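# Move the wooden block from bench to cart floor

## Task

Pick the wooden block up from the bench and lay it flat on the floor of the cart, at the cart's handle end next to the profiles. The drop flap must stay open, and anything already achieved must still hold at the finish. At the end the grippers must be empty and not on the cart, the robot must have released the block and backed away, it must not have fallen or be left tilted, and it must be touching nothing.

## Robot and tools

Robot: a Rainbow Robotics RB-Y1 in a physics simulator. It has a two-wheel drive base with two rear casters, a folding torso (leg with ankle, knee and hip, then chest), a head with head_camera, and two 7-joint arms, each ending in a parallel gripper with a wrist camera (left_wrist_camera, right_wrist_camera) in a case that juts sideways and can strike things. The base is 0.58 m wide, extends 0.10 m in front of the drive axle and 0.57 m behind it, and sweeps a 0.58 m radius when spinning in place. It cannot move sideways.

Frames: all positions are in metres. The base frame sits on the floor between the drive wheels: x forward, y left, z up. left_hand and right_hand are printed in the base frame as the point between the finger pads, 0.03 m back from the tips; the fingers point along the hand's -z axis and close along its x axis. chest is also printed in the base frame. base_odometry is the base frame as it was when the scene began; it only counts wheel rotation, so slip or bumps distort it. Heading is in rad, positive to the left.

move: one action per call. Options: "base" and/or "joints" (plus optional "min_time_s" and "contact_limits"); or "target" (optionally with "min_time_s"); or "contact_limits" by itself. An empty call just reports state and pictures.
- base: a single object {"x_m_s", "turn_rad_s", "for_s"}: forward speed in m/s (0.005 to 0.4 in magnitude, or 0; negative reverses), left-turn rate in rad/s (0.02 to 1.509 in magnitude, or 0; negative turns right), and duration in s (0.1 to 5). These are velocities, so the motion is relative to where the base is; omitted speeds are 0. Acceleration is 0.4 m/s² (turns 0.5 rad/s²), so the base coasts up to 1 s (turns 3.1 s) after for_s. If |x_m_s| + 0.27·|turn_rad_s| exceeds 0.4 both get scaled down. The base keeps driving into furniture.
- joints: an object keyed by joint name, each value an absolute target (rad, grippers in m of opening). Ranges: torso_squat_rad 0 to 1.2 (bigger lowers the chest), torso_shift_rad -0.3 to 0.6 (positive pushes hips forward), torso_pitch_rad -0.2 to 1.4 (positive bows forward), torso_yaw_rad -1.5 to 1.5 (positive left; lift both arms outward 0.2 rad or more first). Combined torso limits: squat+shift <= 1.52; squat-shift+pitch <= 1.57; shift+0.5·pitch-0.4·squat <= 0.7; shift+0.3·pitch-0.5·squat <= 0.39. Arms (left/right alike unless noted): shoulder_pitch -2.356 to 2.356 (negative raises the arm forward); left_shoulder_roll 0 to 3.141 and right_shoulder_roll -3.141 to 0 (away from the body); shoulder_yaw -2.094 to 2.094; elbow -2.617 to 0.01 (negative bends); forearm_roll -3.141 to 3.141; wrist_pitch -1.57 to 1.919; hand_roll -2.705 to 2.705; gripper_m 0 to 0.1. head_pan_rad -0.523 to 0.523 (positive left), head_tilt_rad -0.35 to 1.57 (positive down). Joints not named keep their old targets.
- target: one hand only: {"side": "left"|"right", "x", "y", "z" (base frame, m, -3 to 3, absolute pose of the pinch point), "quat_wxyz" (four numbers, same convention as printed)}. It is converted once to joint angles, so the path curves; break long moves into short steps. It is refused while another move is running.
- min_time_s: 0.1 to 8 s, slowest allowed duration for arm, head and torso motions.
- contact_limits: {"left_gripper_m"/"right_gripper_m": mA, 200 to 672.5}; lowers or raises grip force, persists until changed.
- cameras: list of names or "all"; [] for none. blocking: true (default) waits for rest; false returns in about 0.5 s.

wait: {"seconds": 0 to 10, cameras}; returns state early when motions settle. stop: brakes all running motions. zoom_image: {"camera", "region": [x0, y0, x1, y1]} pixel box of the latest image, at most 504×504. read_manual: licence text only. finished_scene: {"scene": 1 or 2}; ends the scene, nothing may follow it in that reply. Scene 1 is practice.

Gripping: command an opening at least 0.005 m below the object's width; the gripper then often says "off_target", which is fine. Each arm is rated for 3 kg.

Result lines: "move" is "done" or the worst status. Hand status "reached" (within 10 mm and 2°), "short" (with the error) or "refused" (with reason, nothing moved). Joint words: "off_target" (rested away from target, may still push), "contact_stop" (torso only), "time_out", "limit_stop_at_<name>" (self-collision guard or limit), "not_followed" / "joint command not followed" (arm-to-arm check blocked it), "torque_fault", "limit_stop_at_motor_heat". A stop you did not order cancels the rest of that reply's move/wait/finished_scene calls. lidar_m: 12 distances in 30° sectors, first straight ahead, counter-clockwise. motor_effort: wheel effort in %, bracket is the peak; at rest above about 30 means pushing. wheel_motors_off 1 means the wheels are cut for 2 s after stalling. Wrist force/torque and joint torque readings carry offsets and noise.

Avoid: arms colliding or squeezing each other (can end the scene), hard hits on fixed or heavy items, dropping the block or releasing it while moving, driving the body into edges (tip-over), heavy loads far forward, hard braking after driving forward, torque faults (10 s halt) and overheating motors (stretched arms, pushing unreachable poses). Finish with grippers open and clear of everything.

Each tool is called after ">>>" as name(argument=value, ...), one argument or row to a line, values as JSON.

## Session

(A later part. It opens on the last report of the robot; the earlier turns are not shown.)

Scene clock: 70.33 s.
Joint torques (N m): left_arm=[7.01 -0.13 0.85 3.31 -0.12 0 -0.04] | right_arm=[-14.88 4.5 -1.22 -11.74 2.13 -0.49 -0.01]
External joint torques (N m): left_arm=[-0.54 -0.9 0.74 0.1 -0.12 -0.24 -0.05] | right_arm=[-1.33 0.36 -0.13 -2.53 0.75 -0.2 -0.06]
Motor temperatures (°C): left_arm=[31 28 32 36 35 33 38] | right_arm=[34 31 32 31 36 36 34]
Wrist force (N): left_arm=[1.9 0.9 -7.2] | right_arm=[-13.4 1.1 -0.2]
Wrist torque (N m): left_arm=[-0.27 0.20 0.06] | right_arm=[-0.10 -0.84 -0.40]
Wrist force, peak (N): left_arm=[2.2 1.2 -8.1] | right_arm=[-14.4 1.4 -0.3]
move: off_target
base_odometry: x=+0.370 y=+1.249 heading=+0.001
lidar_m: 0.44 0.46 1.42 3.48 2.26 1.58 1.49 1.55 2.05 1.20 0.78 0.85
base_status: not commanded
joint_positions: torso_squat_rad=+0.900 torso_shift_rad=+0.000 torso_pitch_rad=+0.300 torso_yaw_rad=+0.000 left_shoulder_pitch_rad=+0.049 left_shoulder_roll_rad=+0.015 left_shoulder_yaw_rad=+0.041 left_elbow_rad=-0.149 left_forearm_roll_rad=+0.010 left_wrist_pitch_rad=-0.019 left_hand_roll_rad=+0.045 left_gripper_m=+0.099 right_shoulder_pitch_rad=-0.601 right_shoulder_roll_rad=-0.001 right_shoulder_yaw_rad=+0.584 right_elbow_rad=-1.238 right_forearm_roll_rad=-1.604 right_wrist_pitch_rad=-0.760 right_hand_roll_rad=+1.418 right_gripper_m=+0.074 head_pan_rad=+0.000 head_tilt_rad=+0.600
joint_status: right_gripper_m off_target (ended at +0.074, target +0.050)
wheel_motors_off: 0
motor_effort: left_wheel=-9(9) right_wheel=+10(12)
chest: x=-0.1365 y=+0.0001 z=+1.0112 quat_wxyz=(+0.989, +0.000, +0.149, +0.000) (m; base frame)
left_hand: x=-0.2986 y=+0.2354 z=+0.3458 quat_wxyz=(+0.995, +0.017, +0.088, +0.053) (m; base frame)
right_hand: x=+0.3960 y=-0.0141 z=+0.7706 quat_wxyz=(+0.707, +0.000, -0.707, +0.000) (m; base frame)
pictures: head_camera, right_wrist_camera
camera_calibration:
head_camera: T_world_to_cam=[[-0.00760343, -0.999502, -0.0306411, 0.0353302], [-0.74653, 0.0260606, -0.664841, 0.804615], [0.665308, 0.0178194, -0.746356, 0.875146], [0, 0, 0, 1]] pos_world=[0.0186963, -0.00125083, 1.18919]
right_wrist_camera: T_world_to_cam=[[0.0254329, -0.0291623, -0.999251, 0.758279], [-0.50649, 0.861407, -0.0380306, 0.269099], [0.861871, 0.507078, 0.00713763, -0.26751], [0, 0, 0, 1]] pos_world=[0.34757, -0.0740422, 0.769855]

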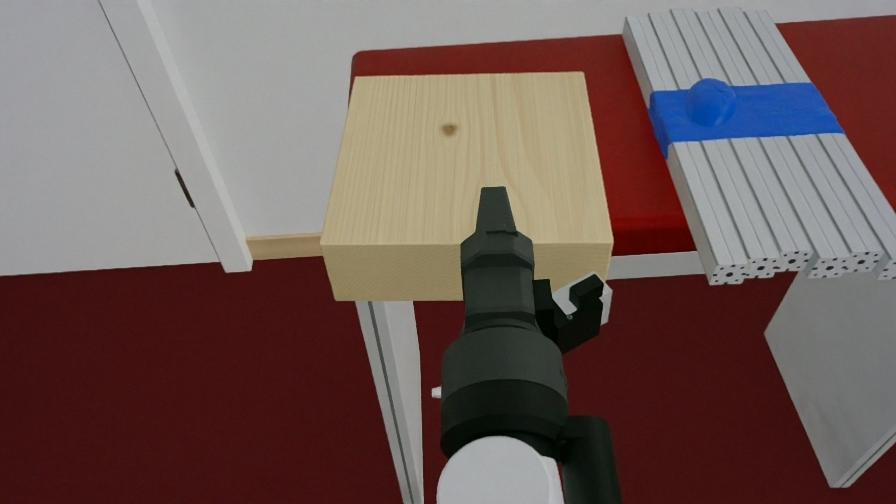

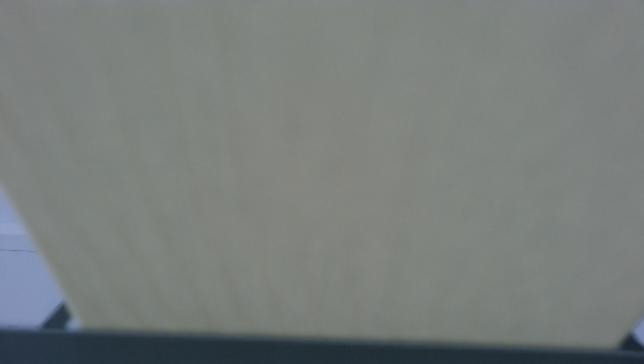

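>>> move(
  target={"side":"right","x":0.407,"y":-0.014,"z":0.810,"quat_wxyz":[0.766,0,-0.6428,0]},
  min_time_s=1.5,
  cameras=["head_camera"],
)

>>> move(
  target={"side":"right","x":0.422,"y":-0.014,"z":0.845,"quat_wxyz":[0.8192,0,-0.5736,0]},
  min_time_s=1.5,
  cameras=["head_camera","right_wrist_camera"],
)

Scene clock: 75.33 s.
Joint torques (N m): left_arm=[6.58 0.04 0.73 3.49 -0.13 0.03 -0.03] | right_arm=[-23.73 5.5 -3.18 -17.84 3.76 2.41 0.28]
External joint torques (N m): left_arm=[-0.98 -0.73 0.62 0.28 -0.13 -0.21 -0.04] | right_arm=[-9.58 1.46 -2 -8.26 2.54 1.62 0.23]
Motor temperatures (°C): left_arm=[31 28 32 36 35 33 38] | right_arm=[35 31 32 31 36 36 34]
Wrist force (N): left_arm=[2.7 0.9 -7.1] | right_arm=[-20.6 1.4 -2.6]
Wrist torque (N m): left_arm=[-0.30 0.33 0.05] | right_arm=[0.01 0.46 -0.11]
Wrist force, peak (N): left_arm=[2.3 1.0 -8.5] | right_arm=[-24.7 0.2 0.8]
move: done
base_odometry: x=+0.370 y=+1.249 heading=+0.001
lidar_m: 0.45 0.46 1.41 3.47 2.26 1.58 1.49 1.56 2.05 1.20 0.77 0.86
base_status: not commanded
joint_positions: torso_squat_rad=+0.900 torso_shift_rad=+0.000 torso_pitch_rad=+0.300 torso_yaw_rad=+0.000 left_shoulder_pitch_rad=+0.049 left_shoulder_roll_rad=+0.015 left_shoulder_yaw_rad=+0.041 left_elbow_rad=-0.149 left_forearm_roll_rad=+0.010 left_wrist_pitch_rad=-0.019 left_hand_roll_rad=+0.045 left_gripper_m=+0.099 right_shoulder_pitch_rad=-0.622 right_shoulder_roll_rad=-0.001 right_shoulder_yaw_rad=+0.515 right_elbow_rad=-1.511 right_forearm_roll_rad=-2.153 right_wrist_pitch_rad=-0.818 right_hand_roll_rad=+2.018 right_gripper_m=+0.074 head_pan_rad=+0.000 head_tilt_rad=+0.600
joint_status: all done
wheel_motors_off: 0
motor_effort: left_wheel=-9(10) right_wheel=+10(11)
chest: x=-0.1364 y=+0.0001 z=+1.0112 quat_wxyz=(+0.989, +0.000, +0.150, +0.000) (m; base frame)
left_hand: x=-0.2987 y=+0.2354 z=+0.3458 quat_wxyz=(+0.995, +0.017, +0.088, +0.053) (m; base frame)
right_hand: x=+0.4065 y=-0.0145 z=+0.8076 quat_wxyz=(+0.767, -0.001, -0.641, +0.000) (m; base frame)
right_hand_status: reached (checked arc, planned for 1.5 s): 2 mm and 0.3 deg off.
pictures: head_camera
camera_calibration:
head_camera: T_world_to_cam=[[-0.00761613, -0.999502, -0.0306362, 0.0353231], [-0.746812, 0.0260593, -0.664525, 0.804329], [0.664992, 0.0178184, -0.746638, 0.875281], [0, 0, 0, 1]] pos_world=[0.0188962, -0.00125083, 1.1891]

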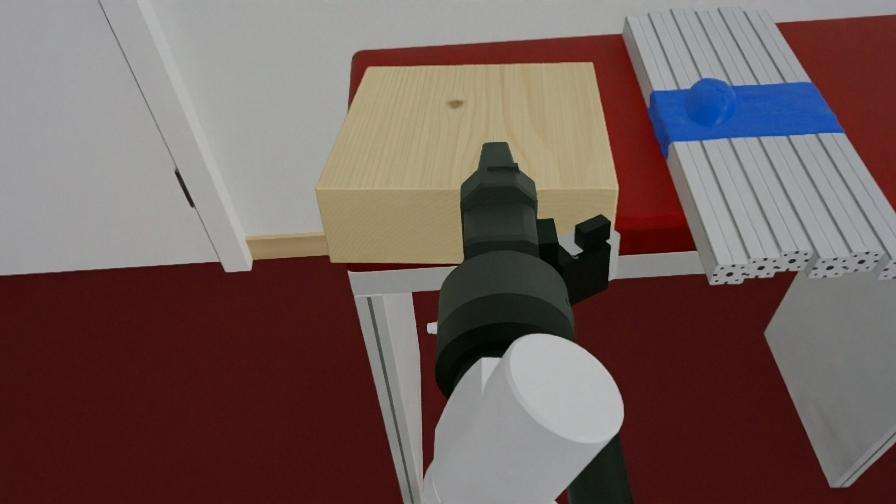

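Scene clock: 77.17 s.
Joint torques (N m): left_arm=[6.49 -0.24 0.99 3.44 -0.01 0.1 -0.01] | right_arm=[-27.35 4.26 -4.11 -18.87 3.97 4.63 -0.03]
External joint torques (N m): left_arm=[-1.07 -1 0.88 0.22 -0.01 -0.14 -0.02] | right_arm=[-11.4 1.33 -2.47 -9.65 2.94 3.41 -0.08]
Motor temperatures (°C): left_arm=[31 28 32 36 35 33 38] | right_arm=[35 31 32 31 36 36 34]
Wrist force (N): left_arm=[1.1 0.9 -7.3] | right_arm=[-21.8 2.3 -6.7]
Wrist torque (N m): left_arm=[-0.27 0.12 0.04] | right_arm=[-0.23 0.96 0.11]
Wrist force, peak (N): left_arm=[2.2 0.6 -8.6] | right_arm=[-24.9 1.0 -2.8]
move: done
base_odometry: x=+0.370 y=+1.249 heading=+0.001
lidar_m: 0.44 0.46 1.42 3.47 2.26 1.59 1.49 1.55 2.05 1.19 0.77 0.85
base_status: not commanded
joint_positions: torso_squat_rad=+0.900 torso_shift_rad=+0.000 torso_pitch_rad=+0.301 torso_yaw_rad=+0.000 left_shoulder_pitch_rad=+0.049 left_shoulder_roll_rad=+0.015 left_shoulder_yaw_rad=+0.041 left_elbow_rad=-0.149 left_forearm_roll_rad=+0.010 left_wrist_pitch_rad=-0.019 left_hand_roll_rad=+0.045 left_gripper_m=+0.099 right_shoulder_pitch_rad=-0.766 right_shoulder_roll_rad=-0.001 right_shoulder_yaw_rad=+0.435 right_elbow_rad=-1.613 right_forearm_roll_rad=-2.530 right_wrist_pitch_rad=-1.056 right_hand_roll_rad=+2.351 right_gripper_m=+0.074 head_pan_rad=+0.000 head_tilt_rad=+0.600
joint_status: all done
wheel_motors_off: 0
motor_effort: left_wheel=-9(10) right_wheel=+9(12)
chest: x=-0.1363 y=+0.0001 z=+1.0112 quat_wxyz=(+0.989, +0.000, +0.150, +0.000) (m; base frame)
left_hand: x=-0.2987 y=+0.2354 z=+0.3458 quat_wxyz=(+0.995, +0.017, +0.088, +0.053) (m; base frame)
right_hand: x=+0.4214 y=-0.0146 z=+0.8423 quat_wxyz=(+0.821, -0.001, -0.572, +0.000) (m; base frame)
right_hand_status: reached (checked arc, planned for 1.5 s): 3 mm and 0.3 deg off.
pictures: head_camera, right_wrist_camera
camera_calibration:
head_camera: T_world_to_cam=[[-0.00762051, -0.999502, -0.0306347, 0.0353222], [-0.746905, 0.0260591, -0.66442, 0.80428], [0.664887, 0.017818, -0.746732, 0.875328], [0, 0, 0, 1]] pos_world=[0.0189962, -0.00125083, 1.1891]
right_wrist_camera: T_world_to_cam=[[-0.321882, -0.0301503, -0.946299, 0.931056], [-0.487519, 0.86208, 0.138362, 0.128641], [0.811614, 0.505875, -0.292187, -0.0163593], [0, 0, 0, 1]] pos_world=[0.375683, -0.0745513, 0.858479]

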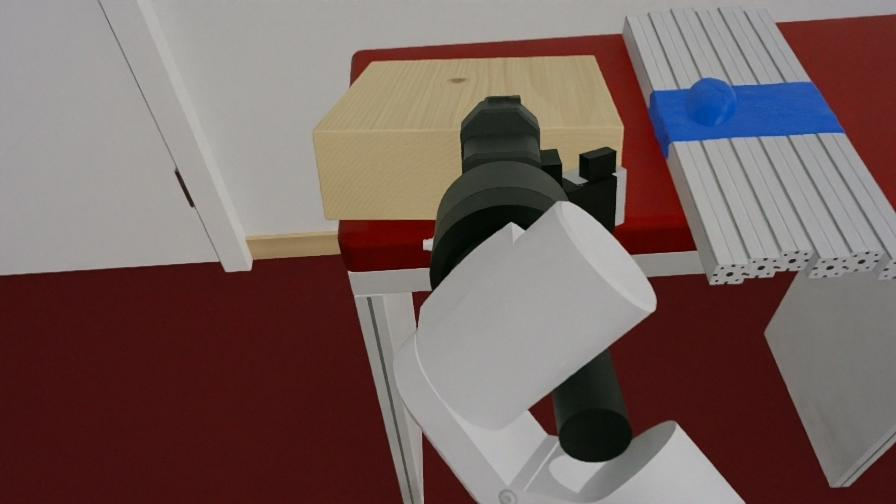

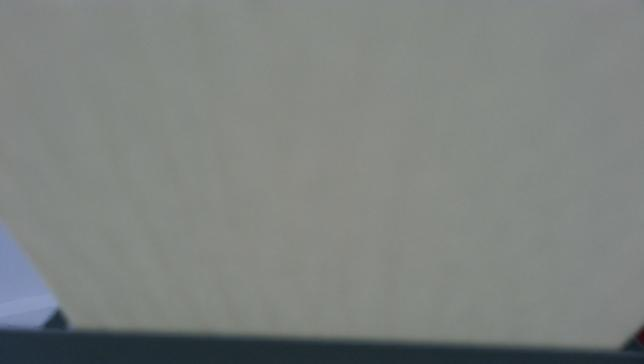

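>>> move(
  target={"side":"right","x":0.407,"y":-0.014,"z":0.811,"quat_wxyz":[0.766,0,-0.6428,0]},
  min_time_s=1.5,
  cameras=[],
)

>>> move(
  target={"side":"right","x":0.396,"y":-0.014,"z":0.773,"quat_wxyz":[0.7071,0,-0.7071,0]},
  min_time_s=2,
  cameras=["head_camera"],
)

>>> move(
  joints={"right_gripper_m": 0.1},
  cameras=[],
)

>>> move(
  target={"side":"right","x":0.28,"y":-0.014,"z":0.773,"quat_wxyz":[0.7071,0,-0.7071,0]},
  min_time_s=2,
  cameras=["right_wrist_camera","head_camera"],
)

Scene clock: 85.20 s.
Joint torques (N m): left_arm=[6.47 -0.05 0.81 3.35 -0.03 0.01 0] | right_arm=[-23.26 4.89 -0.41 -18.79 4.36 3.24 -0.37]
External joint torques (N m): left_arm=[-1.1 -0.82 0.7 0.14 -0.04 -0.24 -0.01] | right_arm=[-9.08 0.93 0.86 -9.22 3.13 2.44 -0.42]
Motor temperatures (°C): left_arm=[31 28 32 36 35 33 38] | right_arm=[35 31 32 32 36 37 34]
Wrist force (N): left_arm=[2.1 1.2 -6.9] | right_arm=[-21.6 0.8 -3.7]
Wrist torque (N m): left_arm=[-0.31 0.25 0.04] | right_arm=[-0.37 0.68 0.01]
Wrist force, peak (N): left_arm=[2.4 0.8 -8.5] | right_arm=[-24.5 1.7 -3.2]
move: done
base_odometry: x=+0.370 y=+1.249 heading=+0.001
lidar_m: 0.45 0.46 1.43 3.48 2.24 1.58 1.50 1.55 2.05 1.21 0.78 0.86
base_status: not commanded
joint_positions: torso_squat_rad=+0.900 torso_shift_rad=+0.000 torso_pitch_rad=+0.301 torso_yaw_rad=+0.000 left_shoulder_pitch_rad=+0.049 left_shoulder_roll_rad=+0.015 left_shoulder_yaw_rad=+0.041 left_elbow_rad=-0.149 left_forearm_roll_rad=+0.010 left_wrist_pitch_rad=-0.019 left_hand_roll_rad=+0.045 left_gripper_m=+0.099 right_shoulder_pitch_rad=-0.625 right_shoulder_roll_rad=-0.007 right_shoulder_yaw_rad=+0.520 right_elbow_rad=-1.518 right_forearm_roll_rad=-2.167 right_wrist_pitch_rad=-0.826 right_hand_roll_rad=+2.024 right_gripper_m=+0.074 head_pan_rad=+0.000 head_tilt_rad=+0.600
joint_status: all done
wheel_motors_off: 0
motor_effort: left_wheel=-8(10) right_wheel=+10(12)
chest: x=-0.1363 y=+0.0001 z=+1.0112 quat_wxyz=(+0.989, +0.000, +0.150, +0.000) (m; base frame)
left_hand: x=-0.2987 y=+0.2354 z=+0.3458 quat_wxyz=(+0.995, +0.017, +0.088, +0.053) (m; base frame)
right_hand: x=+0.4065 y=-0.0147 z=+0.8089 quat_wxyz=(+0.768, +0.000, -0.640, +0.001) (m; base frame)
right_hand_status: reached (checked arc, planned for 1.5 s): 2 mm and 0.4 deg off.
pictures: none
No camera images: "cameras" was empty.

Scene clock: 87.53 s.
Joint torques (N m): left_arm=[6.51 0.07 0.69 3.47 -0.1 -0.02 -0.13] | right_arm=[-17.48 5.81 1.77 -13.48 3.16 0.89 0.24]
External joint torques (N m): left_arm=[-1.05 -0.7 0.57 0.25 -0.1 -0.27 -0.14] | right_arm=[-3.92 1.77 3 -4.29 1.77 1.15 0.19]
Motor temperatures (°C): left_arm=[31 28 32 36 35 33 38] | right_arm=[35 31 32 32 36 37 34]
Wrist force (N): left_arm=[2.0 0.9 -7.2] | right_arm=[-13.5 -2.1 -0.5]
Wrist torque (N m): left_arm=[-0.30 0.27 0.06] | right_arm=[-0.85 -0.56 -0.71]
Wrist force, peak (N): left_arm=[1.7 1.0 -8.5] | right_arm=[-24.8 1.9 0.9]
move: done
base_odometry: x=+0.370 y=+1.249 heading=+0.001
lidar_m: 0.45 0.47 1.41 3.47 2.26 1.58 1.49 1.55 2.05 1.20 0.77 0.86
base_status: not commanded
joint_positions: torso_squat_rad=+0.900 torso_shift_rad=+0.000 torso_pitch_rad=+0.301 torso_yaw_rad=+0.000 left_shoulder_pitch_rad=+0.049 left_shoulder_roll_rad=+0.015 left_shoulder_yaw_rad=+0.041 left_elbow_rad=-0.149 left_forearm_roll_rad=+0.010 left_wrist_pitch_rad=-0.019 left_hand_roll_rad=+0.045 left_gripper_m=+0.099 right_shoulder_pitch_rad=-0.603 right_shoulder_roll_rad=-0.011 right_shoulder_yaw_rad=+0.596 right_elbow_rad=-1.253 right_forearm_roll_rad=-1.630 right_wrist_pitch_rad=-0.770 right_hand_roll_rad=+1.434 right_gripper_m=+0.074 head_pan_rad=+0.000 head_tilt_rad=+0.600
joint_status: all done
wheel_motors_off: 0
motor_effort: left_wheel=-9(9) right_wheel=+9(12)
chest: x=-0.1363 y=+0.0001 z=+1.0112 quat_wxyz=(+0.989, +0.000, +0.150, +0.000) (m; base frame)
left_hand: x=-0.2987 y=+0.2354 z=+0.3458 quat_wxyz=(+0.995, +0.017, +0.088, +0.053) (m; base frame)
right_hand: x=+0.3959 y=-0.0148 z=+0.7723 quat_wxyz=(+0.708, -0.001, -0.706, +0.000) (m; base frame)
right_hand_status: reached (checked arc, planned for 2.0 s): 1 mm and 0.2 deg off.
pictures: head_camera
camera_calibration:
head_camera: T_world_to_cam=[[-0.00761965, -0.999501, -0.0306392, 0.0353276], [-0.746812, 0.026064, -0.664525, 0.804403], [0.664992, 0.0178183, -0.746638, 0.875214], [0, 0, 0, 1]] pos_world=[0.0189962, -0.00125081, 1.1891]

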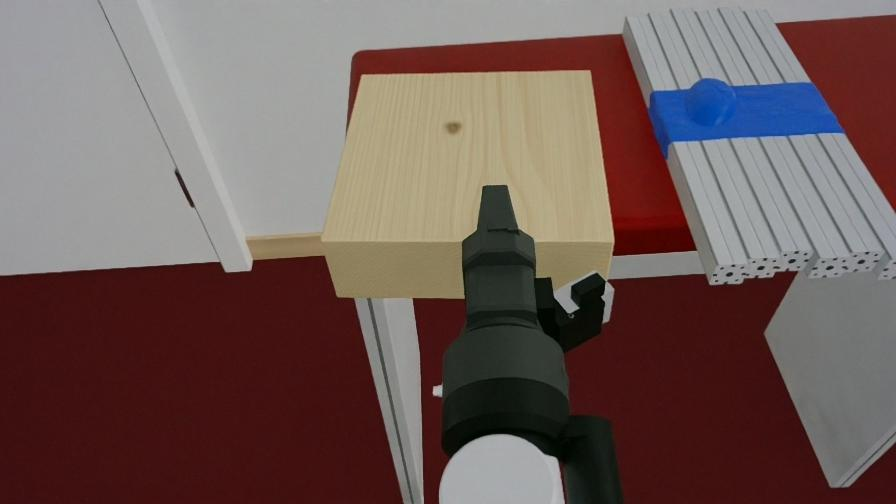

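Scene clock: 88.30 s.
Joint torques (N m): left_arm=[6.64 -0.44 0.95 3.29 -0.03 -0.03 -0.04] | right_arm=[-16.12 5.51 0.06 -11 1.61 -0.09 0.38]
External joint torques (N m): left_arm=[-0.91 -1.21 0.84 0.08 -0.03 -0.27 -0.05] | right_arm=[-2.55 1.48 1.29 -1.81 0.21 0.17 0.33]
Motor temperatures (°C): left_arm=[31 28 32 36 35 33 38] | right_arm=[35 31 32 32 36 37 34]
Wrist force (N): left_arm=[2.0 1.1 -7.4] | right_arm=[-6.5 0.8 1.4]
Wrist torque (N m): left_arm=[-0.24 0.21 0.11] | right_arm=[-0.14 -0.32 -0.11]
Wrist force, peak (N): left_arm=[1.6 0.9 -9.0] | right_arm=[-14.4 1.2 1.6]
move: done
base_odometry: x=+0.370 y=+1.249 heading=+0.001
lidar_m: 0.45 0.45 1.42 3.47 2.25 1.57 1.49 1.55 2.03 1.21 0.78 0.87
base_status: not commanded
joint_positions: torso_squat_rad=+0.900 torso_shift_rad=+0.000 torso_pitch_rad=+0.300 torso_yaw_rad=+0.000 left_shoulder_pitch_rad=+0.049 left_shoulder_roll_rad=+0.015 left_shoulder_yaw_rad=+0.041 left_elbow_rad=-0.149 left_forearm_roll_rad=+0.010 left_wrist_pitch_rad=-0.019 left_hand_roll_rad=+0.045 left_gripper_m=+0.099 right_shoulder_pitch_rad=-0.603 right_shoulder_roll_rad=-0.011 right_shoulder_yaw_rad=+0.596 right_elbow_rad=-1.253 right_forearm_roll_rad=-1.629 right_wrist_pitch_rad=-0.770 right_hand_roll_rad=+1.434 right_gripper_m=+0.099 head_pan_rad=+0.000 head_tilt_rad=+0.600
joint_status: all done
wheel_motors_off: 0
motor_effort: left_wheel=-9(10) right_wheel=+11(11)
chest: x=-0.1364 y=+0.0001 z=+1.0112 quat_wxyz=(+0.989, +0.000, +0.150, +0.000) (m; base frame)
left_hand: x=-0.2986 y=+0.2354 z=+0.3458 quat_wxyz=(+0.995, +0.017, +0.088, +0.053) (m; base frame)
right_hand: x=+0.3959 y=-0.0144 z=+0.7729 quat_wxyz=(+0.708, +0.000, -0.707, +0.000) (m; base frame)
pictures: none
No camera images: "cameras" was empty.

Scene clock: 90.63 s.
Joint torques (N m): left_arm=[6.56 -0.35 1.05 3.42 -0.08 0.04 0.04] | right_arm=[-5.8 5.25 1.1 -10.91 1.77 -0.34 0.21]
External joint torques (N m): left_arm=[-0.99 -1.12 0.93 0.21 -0.08 -0.2 0.03] | right_arm=[1.35 -0.48 1.04 -1.61 0.23 -0.27 0.16]
Motor temperatures (°C): left_arm=[31 28 32 36 35 33 38] | right_arm=[35 31 32 32 36 37 34]
Wrist force (N): left_arm=[2.1 1.0 -6.8] | right_arm=[-6.0 0.8 1.2]
Wrist torque (N m): left_arm=[-0.29 0.28 0.09] | right_arm=[-0.13 -0.27 -0.09]
Wrist force, peak (N): left_arm=[2.3 1.4 -8.2] | right_arm=[-7.0 1.1 1.4]
move: done
base_odometry: x=+0.370 y=+1.249 heading=+0.001
lidar_m: 0.45 0.45 1.41 3.49 2.25 1.58 1.50 1.55 2.03 1.20 0.76 0.85
base_status: not commanded
joint_positions: torso_squat_rad=+0.900 torso_shift_rad=+0.000 torso_pitch_rad=+0.300 torso_yaw_rad=+0.000 left_shoulder_pitch_rad=+0.049 left_shoulder_roll_rad=+0.015 left_shoulder_yaw_rad=+0.041 left_elbow_rad=-0.149 left_forearm_roll_rad=+0.010 left_wrist_pitch_rad=-0.019 left_hand_roll_rad=+0.045 left_gripper_m=+0.099 right_shoulder_pitch_rad=-0.243 right_shoulder_roll_rad=-0.062 right_shoulder_yaw_rad=+0.798 right_elbow_rad=-1.629 right_forearm_roll_rad=-1.531 right_wrist_pitch_rad=-0.883 right_hand_roll_rad=+1.536 right_gripper_m=+0.099 head_pan_rad=+0.000 head_tilt_rad=+0.600
joint_status: all done
wheel_motors_off: 0
motor_effort: left_wheel=-10(10) right_wheel=+10(12)
chest: x=-0.1364 y=+0.0001 z=+1.0112 quat_wxyz=(+0.989, +0.000, +0.150, +0.000) (m; base frame)
left_hand: x=-0.2986 y=+0.2354 z=+0.3458 quat_wxyz=(+0.995, +0.017, +0.088, +0.053) (m; base frame)
right_hand: x=+0.2808 y=-0.0136 z=+0.7730 quat_wxyz=(+0.707, +0.000, -0.707, -0.001) (m; base frame)
right_hand_status: reached (checked arc, planned for 2.0 s): 1 mm and 0.1 deg off.
pictures: head_camera, right_wrist_camera
camera_calibration:
head_camera: T_world_to_cam=[[-0.00761289, -0.999502, -0.0306383, 0.0353278], [-0.746667, 0.0260621, -0.664687, 0.80451], [0.665154, 0.0178164, -0.746494, 0.875247], [0, 0, 0, 1]] pos_world=[0.0187963, -0.00125081, 1.1892]
right_wrist_camera: T_world_to_cam=[[0.0272111, -0.0279227, -0.99924, 0.7631], [-0.505537, 0.861974, -0.0378536, 0.210041], [0.862376, 0.506182, 0.0093393, -0.170293], [0, 0, 0, 1]] pos_world=[0.232275, -0.0735425, 0.772061]

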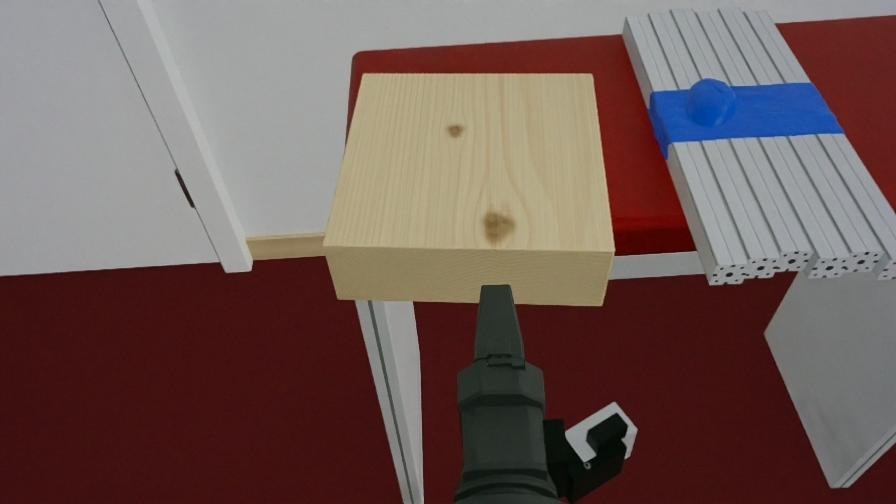

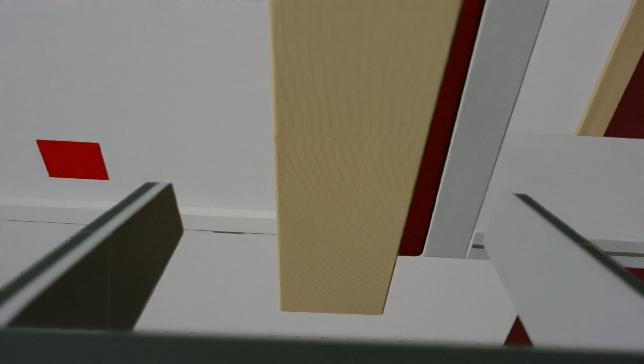

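>>> move(
  base={"x_m_s":-0.3,"for_s":1.2},
  cameras=[],
)

>>> move(
  base={"turn_rad_s":0.4,"for_s":1.5},
  cameras=[],
)

>>> move(
  base={"x_m_s":0.3,"for_s":1.2},
  cameras=[],
)

>>> move(
  base={"turn_rad_s":-0.4,"for_s":1.5},
  cameras=[],
)

>>> move(
  target={"side":"right","x":0.28,"y":-0.22,"z":0.773,"quat_wxyz":[0.7071,0,-0.7071,0]},
  min_time_s=2,
  cameras=["right_wrist_camera","head_camera"],
)

Scene clock: 95.60 s.
Joint torques (N m): left_arm=[6.08 -0.28 0.89 3.46 -0.04 -0.06 0.06] | right_arm=[-7.47 5.36 0.28 -10.62 1.77 -0.26 0.15]
External joint torques (N m): left_arm=[-1.46 -1.04 0.77 0.26 -0.04 -0.3 0.05] | right_arm=[-0.32 -0.36 0.23 -1.33 0.23 -0.2 0.1]
Motor temperatures (°C): left_arm=[31 28 32 36 35 33 38] | right_arm=[35 31 32 32 36 37 34]
Wrist force (N): left_arm=[2.3 0.7 -7.7] | right_arm=[-6.7 0.8 1.1]
Wrist torque (N m): left_arm=[-0.23 0.30 0.07] | right_arm=[-0.15 -0.36 -0.07]
Wrist force, peak (N): left_arm=[1.8 1.7 -8.5] | right_arm=[-7.0 1.1 1.8]
move: done
base_odometry: x=+0.010 y=+1.248 heading=-0.001
lidar_m: 0.79 1.44 1.89 4.38 1.72 1.20 1.13 1.18 1.55 3.69 1.26 1.04
base_status: done (sent for 1.2 of 1.2 s)
joint_positions: torso_squat_rad=+0.900 torso_shift_rad=+0.000 torso_pitch_rad=+0.300 torso_yaw_rad=+0.000 left_shoulder_pitch_rad=+0.049 left_shoulder_roll_rad=+0.015 left_shoulder_yaw_rad=+0.041 left_elbow_rad=-0.149 left_forearm_roll_rad=+0.010 left_wrist_pitch_rad=-0.019 left_hand_roll_rad=+0.045 left_gripper_m=+0.099 right_shoulder_pitch_rad=-0.243 right_shoulder_roll_rad=-0.062 right_shoulder_yaw_rad=+0.798 right_elbow_rad=-1.629 right_forearm_roll_rad=-1.531 right_wrist_pitch_rad=-0.883 right_hand_roll_rad=+1.536 right_gripper_m=+0.099 head_pan_rad=+0.000 head_tilt_rad=+0.600
joint_status: not commanded
wheel_motors_off: 0
motor_effort: left_wheel=-14(30) right_wheel=+13(50)
chest: x=-0.1366 y=+0.0001 z=+1.0112 quat_wxyz=(+0.989, +0.000, +0.149, +0.000) (m; base frame)
left_hand: x=-0.2987 y=+0.2354 z=+0.3458 quat_wxyz=(+0.995, +0.017, +0.088, +0.053) (m; base frame)
right_hand: x=+0.2806 y=-0.0137 z=+0.7730 quat_wxyz=(+0.707, +0.000, -0.708, -0.001) (m; base frame)
pictures: none
No camera images: "cameras" was empty.

Scene clock: 98.23 s.
Joint torques (N m): left_arm=[6.18 -0.22 1.11 3.27 -0.03 -0.03 0.02] | right_arm=[-7.2 5.42 0.49 -10.66 1.7 -0.14 0.3]
External joint torques (N m): left_arm=[-1.37 -0.99 1 0.06 -0.04 -0.28 0.01] | right_arm=[-0.05 -0.3 0.43 -1.36 0.17 -0.08 0.25]
Motor temperatures (°C): left_arm=[31 28 32 36 35 33 38] | right_arm=[35 31 32 32 36 37 34]
Wrist force (N): left_arm=[2.0 0.9 -6.9] | right_arm=[-6.7 0.7 1.5]
Wrist torque (N m): left_arm=[-0.25 0.25 0.08] | right_arm=[-0.13 -0.36 -0.10]
Wrist force, peak (N): left_arm=[2.3 0.7 -8.4] | right_arm=[-6.9 1.1 1.8]
move: done
base_odometry: x=+0.009 y=+1.248 heading=+0.599
lidar_m: 1.45 2.05 4.11 1.59 1.18 1.12 1.19 1.67 2.22 1.25 1.04 0.81
base_status: done (sent for 1.5 of 1.5 s)
joint_positions: torso_squat_rad=+0.900 torso_shift_rad=+0.000 torso_pitch_rad=+0.300 torso_yaw_rad=+0.000 left_shoulder_pitch_rad=+0.049 left_shoulder_roll_rad=+0.015 left_shoulder_yaw_rad=+0.041 left_elbow_rad=-0.149 left_forearm_roll_rad=+0.010 left_wrist_pitch_rad=-0.019 left_hand_roll_rad=+0.045 left_gripper_m=+0.099 right_shoulder_pitch_rad=-0.243 right_shoulder_roll_rad=-0.062 right_shoulder_yaw_rad=+0.798 right_elbow_rad=-1.629 right_forearm_roll_rad=-1.531 right_wrist_pitch_rad=-0.883 right_hand_roll_rad=+1.536 right_gripper_m=+0.099 head_pan_rad=+0.000 head_tilt_rad=+0.600
joint_status: not commanded
wheel_motors_off: 0
motor_effort: left_wheel=+0(33) right_wheel=+21(45)
chest: x=-0.1366 y=+0.0001 z=+1.0112 quat_wxyz=(+0.989, +0.000, +0.149, +0.000) (m; base frame)
left_hand: x=-0.2987 y=+0.2354 z=+0.3458 quat_wxyz=(+0.995, +0.017, +0.088, +0.053) (m; base frame)
right_hand: x=+0.2806 y=-0.0137 z=+0.7730 quat_wxyz=(+0.707, +0.000, -0.707, -0.001) (m; base frame)
pictures: none
No camera images: "cameras" was empty.

Scene clock: 100.50 s.
Joint torques (N m): left_arm=[7.25 -0.35 0.61 3.18 -0.02 -0.03 0.01] | right_arm=[-7.14 6.01 0.81 -10.53 1.75 -0.11 0.3]
External joint torques (N m): left_arm=[-0.3 -1.12 0.49 -0.02 -0.02 -0.27 0] | right_arm=[0 0.29 0.76 -1.24 0.21 -0.04 0.25]
Motor temperatures (°C): left_arm=[31 28 32 36 35 33 38] | right_arm=[35 31 32 32 36 36 34]
Wrist force (N): left_arm=[1.6 1.3 -6.4] | right_arm=[-6.0 1.0 1.9]
Wrist torque (N m): left_arm=[-0.28 0.20 0.06] | right_arm=[-0.17 -0.24 -0.09]
Wrist force, peak (N): left_arm=[2.0 1.9 -8.6] | right_arm=[-7.1 0.8 1.8]
move: done
base_odometry: x=+0.307 y=+1.451 heading=+0.598
lidar_m: 1.15 1.61 4.19 2.01 1.49 1.44 1.52 2.13 1.36 0.99 0.51 0.50
base_status: done (sent for 1.2 of 1.2 s)
joint_positions: torso_squat_rad=+0.900 torso_shift_rad=+0.000 torso_pitch_rad=+0.300 torso_yaw_rad=+0.000 left_shoulder_pitch_rad=+0.049 left_shoulder_roll_rad=+0.015 left_shoulder_yaw_rad=+0.041 left_elbow_rad=-0.149 left_forearm_roll_rad=+0.010 left_wrist_pitch_rad=-0.019 left_hand_roll_rad=+0.045 left_gripper_m=+0.099 right_shoulder_pitch_rad=-0.243 right_shoulder_roll_rad=-0.062 right_shoulder_yaw_rad=+0.798 right_elbow_rad=-1.629 right_forearm_roll_rad=-1.531 right_wrist_pitch_rad=-0.883 right_hand_roll_rad=+1.536 right_gripper_m=+0.099 head_pan_rad=+0.000 head_tilt_rad=+0.600
joint_status: not commanded
wheel_motors_off: 0
motor_effort: left_wheel=-6(41) right_wheel=+6(50)
chest: x=-0.1365 y=+0.0001 z=+1.0112 quat_wxyz=(+0.989, +0.000, +0.150, +0.000) (m; base frame)
left_hand: x=-0.2985 y=+0.2354 z=+0.3458 quat_wxyz=(+0.995, +0.017, +0.088, +0.053) (m; base frame)
right_hand: x=+0.2807 y=-0.0137 z=+0.7729 quat_wxyz=(+0.707, +0.000, -0.707, -0.001) (m; base frame)
pictures: none
No camera images: "cameras" was empty.

Scene clock: 103.13 s.
Joint torques (N m): left_arm=[6.93 -0.25 0.81 3.37 -0.13 0.07 0.03] | right_arm=[-7.36 5.65 0.52 -10.52 1.78 -0.07 0.29]
External joint torques (N m): left_arm=[-0.62 -1.02 0.69 0.17 -0.14 -0.18 0.02] | right_arm=[-0.22 -0.07 0.47 -1.22 0.25 0 0.24]
Motor temperatures (°C): left_arm=[31 28 32 36 35 33 38] | right_arm=[35 31 32 32 36 36 34]
Wrist force (N): left_arm=[2.2 0.7 -8.0] | right_arm=[-6.6 1.0 1.2]
Wrist torque (N m): left_arm=[-0.23 0.26 0.10] | right_arm=[-0.19 -0.35 -0.12]
Wrist force, peak (N): left_arm=[2.5 1.2 -8.3] | right_arm=[-7.2 0.5 1.6]
move: done
base_odometry: x=+0.307 y=+1.451 heading=-0.001
lidar_m: 0.50 1.10 1.48 3.62 2.17 1.51 1.44 1.49 1.96 1.46 0.98 1.13
base_status: done (sent for 1.5 of 1.5 s)
joint_positions: torso_squat_rad=+0.900 torso_shift_rad=+0.000 torso_pitch_rad=+0.300 torso_yaw_rad=+0.000 left_shoulder_pitch_rad=+0.049 left_shoulder_roll_rad=+0.015 left_shoulder_yaw_rad=+0.041 left_elbow_rad=-0.149 left_forearm_roll_rad=+0.010 left_wrist_pitch_rad=-0.019 left_hand_roll_rad=+0.045 left_gripper_m=+0.099 right_shoulder_pitch_rad=-0.243 right_shoulder_roll_rad=-0.062 right_shoulder_yaw_rad=+0.798 right_elbow_rad=-1.629 right_forearm_roll_rad=-1.531 right_wrist_pitch_rad=-0.883 right_hand_roll_rad=+1.536 right_gripper_m=+0.099 head_pan_rad=+0.000 head_tilt_rad=+0.600
joint_status: not commanded
wheel_motors_off: 0
motor_effort: left_wheel=+18(32) right_wheel=+3(42)
chest: x=-0.1365 y=+0.0001 z=+1.0112 quat_wxyz=(+0.989, +0.000, +0.149, +0.000) (m; base frame)
left_hand: x=-0.2986 y=+0.2354 z=+0.3458 quat_wxyz=(+0.995, +0.017, +0.088, +0.053) (m; base frame)
right_hand: x=+0.2807 y=-0.0137 z=+0.7729 quat_wxyz=(+0.707, +0.000, -0.707, -0.001) (m; base frame)
pictures: none
No camera images: "cameras" was empty.

Scene clock: 105.47 s.
Joint torques (N m): left_arm=[6.82 -0.1 0.52 3.39 -0.07 -0.07 -0.09] | right_arm=[-3.43 -5.73 -5.93 -10.13 0.96 -0.51 -0.25]
External joint torques (N m): left_arm=[-0.72 -0.86 0.41 0.19 -0.07 -0.31 -0.1] | right_arm=[1.3 -0.51 -1.53 -1.56 -0.32 0.05 -0.3]
Motor temperatures (°C): left_arm=[31 28 32 36 35 33 38] | right_arm=[35 31 32 32 36 36 34]
Wrist force (N): left_arm=[1.9 0.8 -6.6] | right_arm=[-6.2 0.9 1.3]
Wrist torque (N m): left_arm=[-0.23 0.23 0.10] | right_arm=[-0.15 -0.27 -0.13]
Wrist force, peak (N): left_arm=[2.0 0.3 -8.3] | right_arm=[-7.0 1.7 1.9]
move: done
base_odometry: x=+0.307 y=+1.451 heading=-0.001
lidar_m: 0.51 1.10 1.48 3.63 2.19 1.53 1.44 1.51 1.97 1.47 0.98 1.14
base_status: not commanded
joint_positions: torso_squat_rad=+0.900 torso_shift_rad=+0.000 torso_pitch_rad=+0.300 torso_yaw_rad=+0.000 left_shoulder_pitch_rad=+0.049 left_shoulder_roll_rad=+0.015 left_shoulder_yaw_rad=+0.041 left_elbow_rad=-0.149 left_forearm_roll_rad=+0.010 left_wrist_pitch_rad=-0.019 left_hand_roll_rad=+0.045 left_gripper_m=+0.099 right_shoulder_pitch_rad=-0.030 right_shoulder_roll_rad=-0.605 right_shoulder_yaw_rad=+0.545 right_elbow_rad=-1.939 right_forearm_roll_rad=-1.683 right_wrist_pitch_rad=-0.697 right_hand_roll_rad=+1.274 right_gripper_m=+0.099 head_pan_rad=+0.000 head_tilt_rad=+0.600
joint_status: all done
wheel_motors_off: 0
motor_effort: left_wheel=+18(19) right_wheel=+2(5)
chest: x=-0.1365 y=+0.0001 z=+1.0112 quat_wxyz=(+0.989, +0.000, +0.149, +0.000) (m; base frame)
left_hand: x=-0.2986 y=+0.2354 z=+0.3458 quat_wxyz=(+0.995, +0.017, +0.088, +0.053) (m; base frame)
right_hand: x=+0.2801 y=-0.2194 z=+0.7736 quat_wxyz=(+0.709, -0.002, -0.705, -0.001) (m; base frame)
right_hand_status: reached (checked arc, planned for 2.0 s): 1 mm and 0.4 deg off.
pictures: head_camera, right_wrist_camera
camera_calibration:
head_camera: T_world_to_cam=[[-0.0076085, -0.999502, -0.0306398, 0.0353287], [-0.746574, 0.0260624, -0.664792, 0.804558], [0.665259, 0.0178168, -0.7464, 0.875199], [0, 0, 0, 1]] pos_world=[0.0186963, -0.00125081, 1.18919]
right_wrist_camera: T_world_to_cam=[[0.0210867, -0.0306372, -0.999308, 0.759267], [-0.504221, 0.862778, -0.0370911, 0.386322], [0.863317, 0.504654, 0.00274519, -0.0610114], [0, 0, 0, 1]] pos_world=[0.231454, -0.279259, 0.773238]

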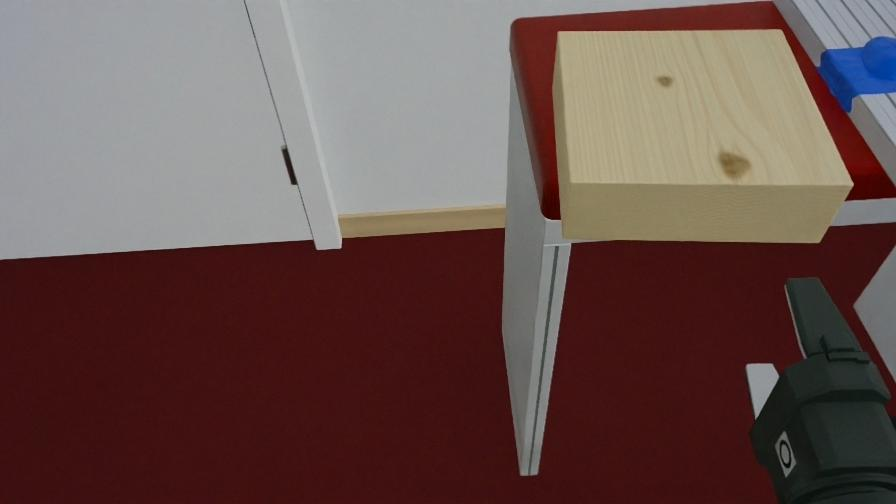

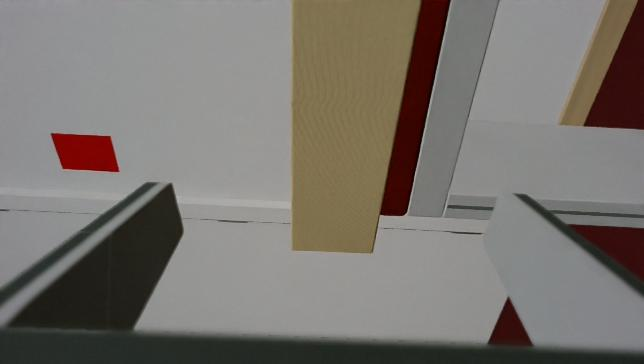

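>>> move(
  base={"x_m_s":-0.2,"for_s":1.25},
  cameras=[],
)

>>> move(
  joints={"right_shoulder_pitch_rad":0.14,"right_shoulder_roll_rad":-0.1,"right_shoulder_yaw_rad":0,"right_elbow_rad":-1.92,"right_forearm_roll_rad":0,"right_wrist_pitch_rad":-0.09,"right_hand_roll_rad":0},
  min_time_s=2,
  cameras=[],
)

>>> move(
  target={"side":"right","x":0.3,"y":-0.26,"z":0.771,"quat_wxyz":[0.7071,0,-0.7071,0]},
  min_time_s=1,
  cameras=["right_wrist_camera","head_camera"],
)

Scene clock: 112.53 s.
Joint torques (N m): left_arm=[6.1 0.09 0.76 3.37 -0.04 0.01 -0.06] | right_arm=[-4.76 -5.56 -5.75 -9.89 1.09 -0.46 -0.21]
External joint torques (N m): left_arm=[-1.44 -0.68 0.65 0.16 -0.04 -0.23 -0.07] | right_arm=[-0.04 -0.34 -1.36 -1.32 -0.19 0.1 -0.26]
Motor temperatures (°C): left_arm=[31 28 32 36 35 33 38] | right_arm=[35 31 32 32 36 36 34]
Wrist force (N): left_arm=[2.2 0.5 -7.2] | right_arm=[-6.5 0.9 1.7]
Wrist torque (N m): left_arm=[-0.24 0.29 0.05] | right_arm=[-0.16 -0.27 -0.12]
Wrist force, peak (N): left_arm=[2.1 0.8 -8.6] | right_arm=[-6.9 1.4 2.0]
move: done
base_odometry: x=+0.053 y=+1.452 heading=-0.002
lidar_m: 0.76 1.36 1.78 4.19 1.80 1.25 1.19 1.24 1.62 3.87 1.16 1.15
base_status: done (sent for 1.27 of 1.27 s)
joint_positions: torso_squat_rad=+0.900 torso_shift_rad=+0.000 torso_pitch_rad=+0.300 torso_yaw_rad=+0.000 left_shoulder_pitch_rad=+0.049 left_shoulder_roll_rad=+0.015 left_shoulder_yaw_rad=+0.041 left_elbow_rad=-0.149 left_forearm_roll_rad=+0.010 left_wrist_pitch_rad=-0.019 left_hand_roll_rad=+0.045 left_gripper_m=+0.099 right_shoulder_pitch_rad=-0.030 right_shoulder_roll_rad=-0.605 right_shoulder_yaw_rad=+0.545 right_elbow_rad=-1.939 right_forearm_roll_rad=-1.683 right_wrist_pitch_rad=-0.697 right_hand_roll_rad=+1.274 right_gripper_m=+0.099 head_pan_rad=+0.000 head_tilt_rad=+0.600
joint_status: not commanded
wheel_motors_off: 0
motor_effort: left_wheel=-14(36) right_wheel=+15(37)
chest: x=-0.1366 y=+0.0001 z=+1.0112 quat_wxyz=(+0.989, +0.000, +0.149, +0.000) (m; base frame)
left_hand: x=-0.2987 y=+0.2354 z=+0.3458 quat_wxyz=(+0.995, +0.017, +0.088, +0.053) (m; base frame)
right_hand: x=+0.2799 y=-0.2195 z=+0.7736 quat_wxyz=(+0.709, -0.002, -0.705, -0.001) (m; base frame)
pictures: none
No camera images: "cameras" was empty.

Scene clock: 114.83 s.
Joint torques (N m): left_arm=[5.94 -0.12 0.88 3.26 -0.04 0.05 0.08] | right_arm=[-2.31 -0.67 -3.08 -10.8 0.09 -2.15 -0.01]
External joint torques (N m): left_arm=[-1.6 -0.89 0.76 0.06 -0.05 -0.19 0.07] | right_arm=[0.94 1.42 -1.67 -0.9 -0.12 -0.26 -0.05]
Motor temperatures (°C): left_arm=[31 28 32 36 35 33 38] | right_arm=[35 31 32 32 36 36 34]
Wrist force (N): left_arm=[2.3 0.8 -9.0] | right_arm=[-6.5 1.8 1.4]
Wrist torque (N m): left_arm=[-0.22 0.30 0.11] | right_arm=[-0.24 -0.27 -0.09]
Wrist force, peak (N): left_arm=[2.3 0.8 -9.0] | right_arm=[-7.3 1.1 1.8]
move: done
base_odometry: x=+0.053 y=+1.452 heading=-0.002
lidar_m: 0.76 1.36 1.78 4.17 1.80 1.26 1.19 1.25 1.62 3.90 1.13 1.16
base_status: not commanded
joint_positions: torso_squat_rad=+0.900 torso_shift_rad=+0.000 torso_pitch_rad=+0.300 torso_yaw_rad=+0.000 left_shoulder_pitch_rad=+0.049 left_shoulder_roll_rad=+0.015 left_shoulder_yaw_rad=+0.041 left_elbow_rad=-0.149 left_forearm_roll_rad=+0.010 left_wrist_pitch_rad=-0.019 left_hand_roll_rad=+0.045 left_gripper_m=+0.099 right_shoulder_pitch_rad=+0.140 right_shoulder_roll_rad=-0.100 right_shoulder_yaw_rad=+0.000 right_elbow_rad=-1.920 right_forearm_roll_rad=+0.000 right_wrist_pitch_rad=-0.090 right_hand_roll_rad=+0.000 right_gripper_m=+0.099 head_pan_rad=+0.000 head_tilt_rad=+0.600
joint_status: all done
wheel_motors_off: 0
motor_effort: left_wheel=-14(15) right_wheel=+16(16)
chest: x=-0.1366 y=+0.0001 z=+1.0112 quat_wxyz=(+0.989, +0.000, +0.149, +0.000) (m; base frame)
left_hand: x=-0.2987 y=+0.2354 z=+0.3458 quat_wxyz=(+0.995, +0.017, +0.088, +0.053) (m; base frame)
right_hand: x=+0.2822 y=-0.2548 z=+0.7749 quat_wxyz=(+0.704, -0.039, -0.708, +0.037) (m; base frame)
pictures: none
No camera images: "cameras" was empty.

Scene clock: 116.17 s.
Joint torques (N m): left_arm=[6.27 -0.17 0.52 3.4 -0.02 -0.04 -0.03] | right_arm=[-6.28 -3.49 -3.74 -10.32 -0.13 -1.79 -0.26]
External joint torques (N m): left_arm=[-1.28 -0.94 0.41 0.2 -0.02 -0.28 -0.04] | right_arm=[-2.01 -0.91 -2.1 -0.42 -0.35 0.11 -0.31]
Motor temperatures (°C): left_arm=[31 28 32 36 35 33 38] | right_arm=[35 31 32 32 36 36 34]
Wrist force (N): left_arm=[2.0 1.4 -7.1] | right_arm=[-6.4 0.8 1.3]
Wrist torque (N m): left_arm=[-0.32 0.25 0.04] | right_arm=[-0.21 -0.28 -0.14]
Wrist force, peak (N): left_arm=[1.7 1.1 -8.2] | right_arm=[-7.0 2.1 1.7]
move: done
base_odometry: x=+0.053 y=+1.452 heading=-0.002
lidar_m: 0.76 1.37 1.78 4.18 1.80 1.26 1.18 1.24 1.61 3.88 1.15 1.15
base_status: not commanded
joint_positions: torso_squat_rad=+0.900 torso_shift_rad=+0.000 torso_pitch_rad=+0.300 torso_yaw_rad=+0.000 left_shoulder_pitch_rad=+0.049 left_shoulder_roll_rad=+0.015 left_shoulder_yaw_rad=+0.041 left_elbow_rad=-0.149 left_forearm_roll_rad=+0.010 left_wrist_pitch_rad=-0.019 left_hand_roll_rad=+0.045 left_gripper_m=+0.099 right_shoulder_pitch_rad=+0.073 right_shoulder_roll_rad=-0.122 right_shoulder_yaw_rad=-0.017 right_elbow_rad=-1.863 right_forearm_roll_rad=-0.061 right_wrist_pitch_rad=-0.077 right_hand_roll_rad=-0.067 right_gripper_m=+0.099 head_pan_rad=+0.000 head_tilt_rad=+0.600
joint_status: all done
wheel_motors_off: 0
motor_effort: left_wheel=-14(15) right_wheel=+14(16)
chest: x=-0.1366 y=+0.0001 z=+1.0112 quat_wxyz=(+0.989, +0.000, +0.149, +0.000) (m; base frame)
left_hand: x=-0.2987 y=+0.2354 z=+0.3458 quat_wxyz=(+0.995, +0.017, +0.088, +0.053) (m; base frame)
right_hand: x=+0.2998 y=-0.2598 z=+0.7708 quat_wxyz=(+0.707, +0.000, -0.707, +0.000) (m; base frame)
right_hand_status: reached (checked arc, planned for 1.0 s): 0 mm and 0.0 deg off.
pictures: head_camera, right_wrist_camera
camera_calibration:
head_camera: T_world_to_cam=[[-0.00760105, -0.999502, -0.0306386, 0.0353264], [-0.74648, 0.0260586, -0.664898, 0.804607], [0.665365, 0.0178172, -0.746306, 0.875152], [0, 0, 0, 1]] pos_world=[0.0185963, -0.00125083, 1.18919]
right_wrist_camera: T_world_to_cam=[[0.0257736, -0.0287362, -0.999255, 0.753812], [-0.506672, 0.861308, -0.0378377, 0.431981], [0.861754, 0.50727, 0.00763918, -0.060258], [0, 0, 0, 1]] pos_world=[0.251372, -0.31984, 0.770056]

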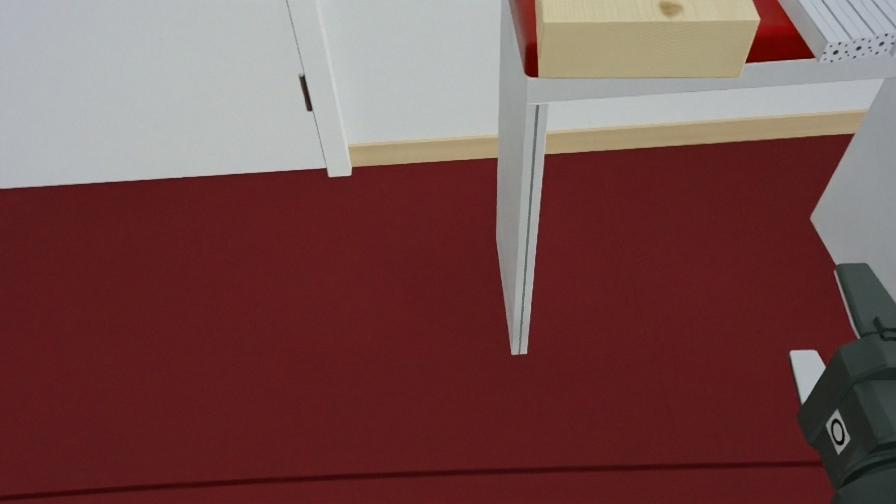

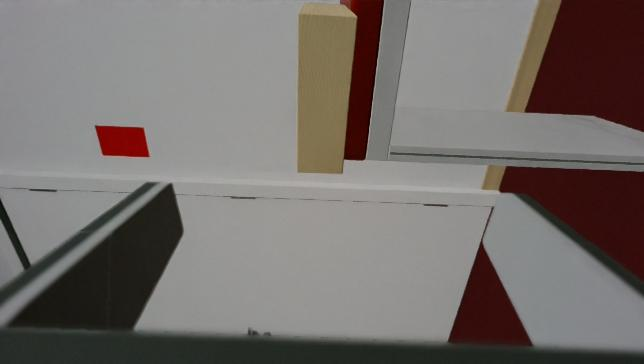

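>>> move(
  target={"side":"right","x":0.25,"y":-0.22,"z":0.773,"quat_wxyz":[0.7071,0,-0.7071,0]},
  min_time_s=1,
  cameras=[],
)

>>> move(
  base={"x_m_s":0.2,"for_s":1.7},
  cameras=["right_wrist_camera","head_camera"],
)

Scene clock: 120.17 s.
Joint torques (N m): left_arm=[5.9 0.05 0.59 3.4 -0.12 0.13 0.01] | right_arm=[-0.32 1.38 0.74 -11.33 0.39 -2.09 0.18]
External joint torques (N m): left_arm=[-1.64 -0.72 0.48 0.2 -0.12 -0.11 0] | right_arm=[1.25 1.62 0.98 -1.46 0.15 -0.2 0.13]
Motor temperatures (°C): left_arm=[31 28 32 36 35 33 38] | right_arm=[35 31 32 32 36 36 34]
Wrist force (N): left_arm=[1.7 1.5 -7.6] | right_arm=[-6.8 1.0 1.2]
Wrist torque (N m): left_arm=[-0.35 0.20 0.12] | right_arm=[-0.18 -0.37 -0.12]
Wrist force, peak (N): left_arm=[2.1 1.0 -8.5] | right_arm=[-7.1 1.6 1.4]
move: done
base_odometry: x=+0.053 y=+1.452 heading=-0.002
lidar_m: 0.75 1.35 1.79 4.18 1.80 1.25 1.18 1.24 1.62 3.88 1.14 1.15
base_status: not commanded
joint_positions: torso_squat_rad=+0.900 torso_shift_rad=+0.000 torso_pitch_rad=+0.300 torso_yaw_rad=+0.000 left_shoulder_pitch_rad=+0.049 left_shoulder_roll_rad=+0.015 left_shoulder_yaw_rad=+0.041 left_elbow_rad=-0.149 left_forearm_roll_rad=+0.010 left_wrist_pitch_rad=-0.019 left_hand_roll_rad=+0.045 left_gripper_m=+0.099 right_shoulder_pitch_rad=+0.264 right_shoulder_roll_rad=-0.012 right_shoulder_yaw_rad=+0.089 right_elbow_rad=-1.993 right_forearm_roll_rad=-0.003 right_wrist_pitch_rad=-0.127 right_hand_roll_rad=+0.003 right_gripper_m=+0.099 head_pan_rad=+0.000 head_tilt_rad=+0.600
joint_status: all done
wheel_motors_off: 0
motor_effort: left_wheel=-14(15) right_wheel=+16(16)
chest: x=-0.1366 y=+0.0001 z=+1.0112 quat_wxyz=(+0.989, +0.000, +0.149, +0.000) (m; base frame)
left_hand: x=-0.2987 y=+0.2354 z=+0.3458 quat_wxyz=(+0.995, +0.017, +0.088, +0.053) (m; base frame)
right_hand: x=+0.2501 y=-0.2201 z=+0.7730 quat_wxyz=(+0.707, +0.000, -0.707, +0.000) (m; base frame)
right_hand_status: reached (checked arc, planned for 1.0 s): 0 mm and 0.0 deg off.
pictures: none
No camera images: "cameras" was empty.

Scene clock: 122.77 s.
Joint torques (N m): left_arm=[6.75 -0.4 0.74 3.36 -0.14 0.02 0.02] | right_arm=[-0.99 1.47 0.54 -11.23 0.3 -2.01 0.35]
External joint torques (N m): left_arm=[-0.8 -1.17 0.63 0.15 -0.14 -0.23 0.01] | right_arm=[0.56 1.71 0.78 -1.36 0.06 -0.11 0.3]
Motor temperatures (°C): left_arm=[31 28 32 36 35 33 38] | right_arm=[35 31 32 32 36 36 34]
Wrist force (N): left_arm=[1.4 0.8 -7.6] | right_arm=[-6.8 0.9 1.2]
Wrist torque (N m): left_arm=[-0.21 0.17 0.07] | right_arm=[-0.21 -0.36 -0.12]
Wrist force, peak (N): left_arm=[2.5 1.0 -8.3] | right_arm=[-7.2 1.4 0.8]
move: done
base_odometry: x=+0.393 y=+1.451 heading=-0.003
lidar_m: 0.41 1.02 1.37 3.33 2.33 1.62 1.53 1.59 2.07 1.29 0.93 1.09
base_status: done (sent for 1.7 of 1.7 s)
joint_positions: torso_squat_rad=+0.900 torso_shift_rad=+0.000 torso_pitch_rad=+0.300 torso_yaw_rad=+0.000 left_shoulder_pitch_rad=+0.049 left_shoulder_roll_rad=+0.015 left_shoulder_yaw_rad=+0.041 left_elbow_rad=-0.149 left_forearm_roll_rad=+0.010 left_wrist_pitch_rad=-0.019 left_hand_roll_rad=+0.045 left_gripper_m=+0.099 right_shoulder_pitch_rad=+0.265 right_shoulder_roll_rad=-0.012 right_shoulder_yaw_rad=+0.089 right_elbow_rad=-1.993 right_forearm_roll_rad=-0.003 right_wrist_pitch_rad=-0.127 right_hand_roll_rad=+0.003 right_gripper_m=+0.099 head_pan_rad=+0.000 head_tilt_rad=+0.600
joint_status: not commanded
wheel_motors_off: 0
motor_effort: left_wheel=-11(43) right_wheel=+12(37)
chest: x=-0.1365 y=+0.0001 z=+1.0112 quat_wxyz=(+0.989, +0.000, +0.149, +0.000) (m; base frame)
left_hand: x=-0.2986 y=+0.2354 z=+0.3458 quat_wxyz=(+0.995, +0.017, +0.088, +0.053) (m; base frame)
right_hand: x=+0.2501 y=-0.2202 z=+0.7729 quat_wxyz=(+0.707, +0.000, -0.707, +0.000) (m; base frame)
pictures: head_camera, right_wrist_camera
camera_calibration:
head_camera: T_world_to_cam=[[-0.00760543, -0.999502, -0.0306371, 0.0353255], [-0.746574, 0.0260583, -0.664792, 0.804558], [0.665259, 0.0178168, -0.7464, 0.875199], [0, 0, 0, 1]] pos_world=[0.0186963, -0.00125083, 1.18919]
right_wrist_camera: T_world_to_cam=[[0.0259819, -0.02931, -0.999233, 0.758116], [-0.506539, 0.86136, -0.0384368, 0.373087], [0.861826, 0.507149, 0.00753316, -0.037463], [0, 0, 0, 1]] pos_world=[0.201572, -0.280142, 0.772157]

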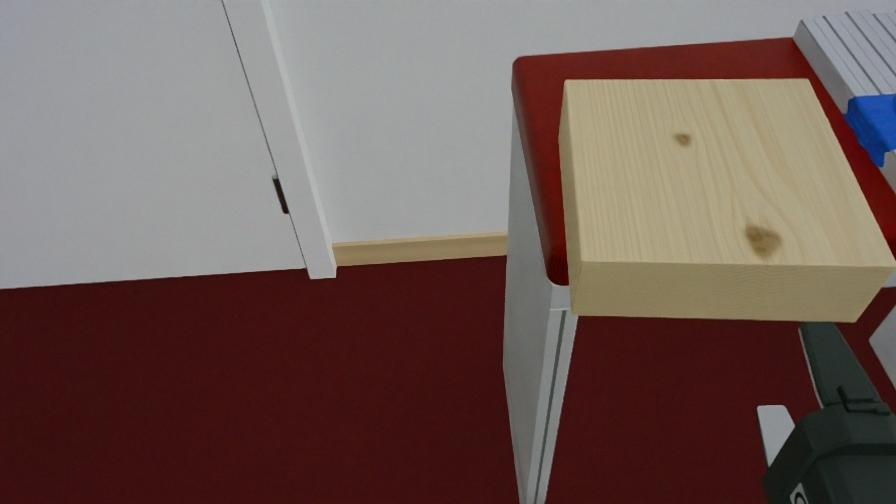

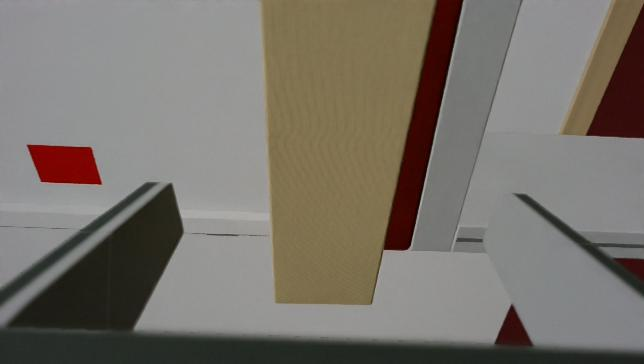

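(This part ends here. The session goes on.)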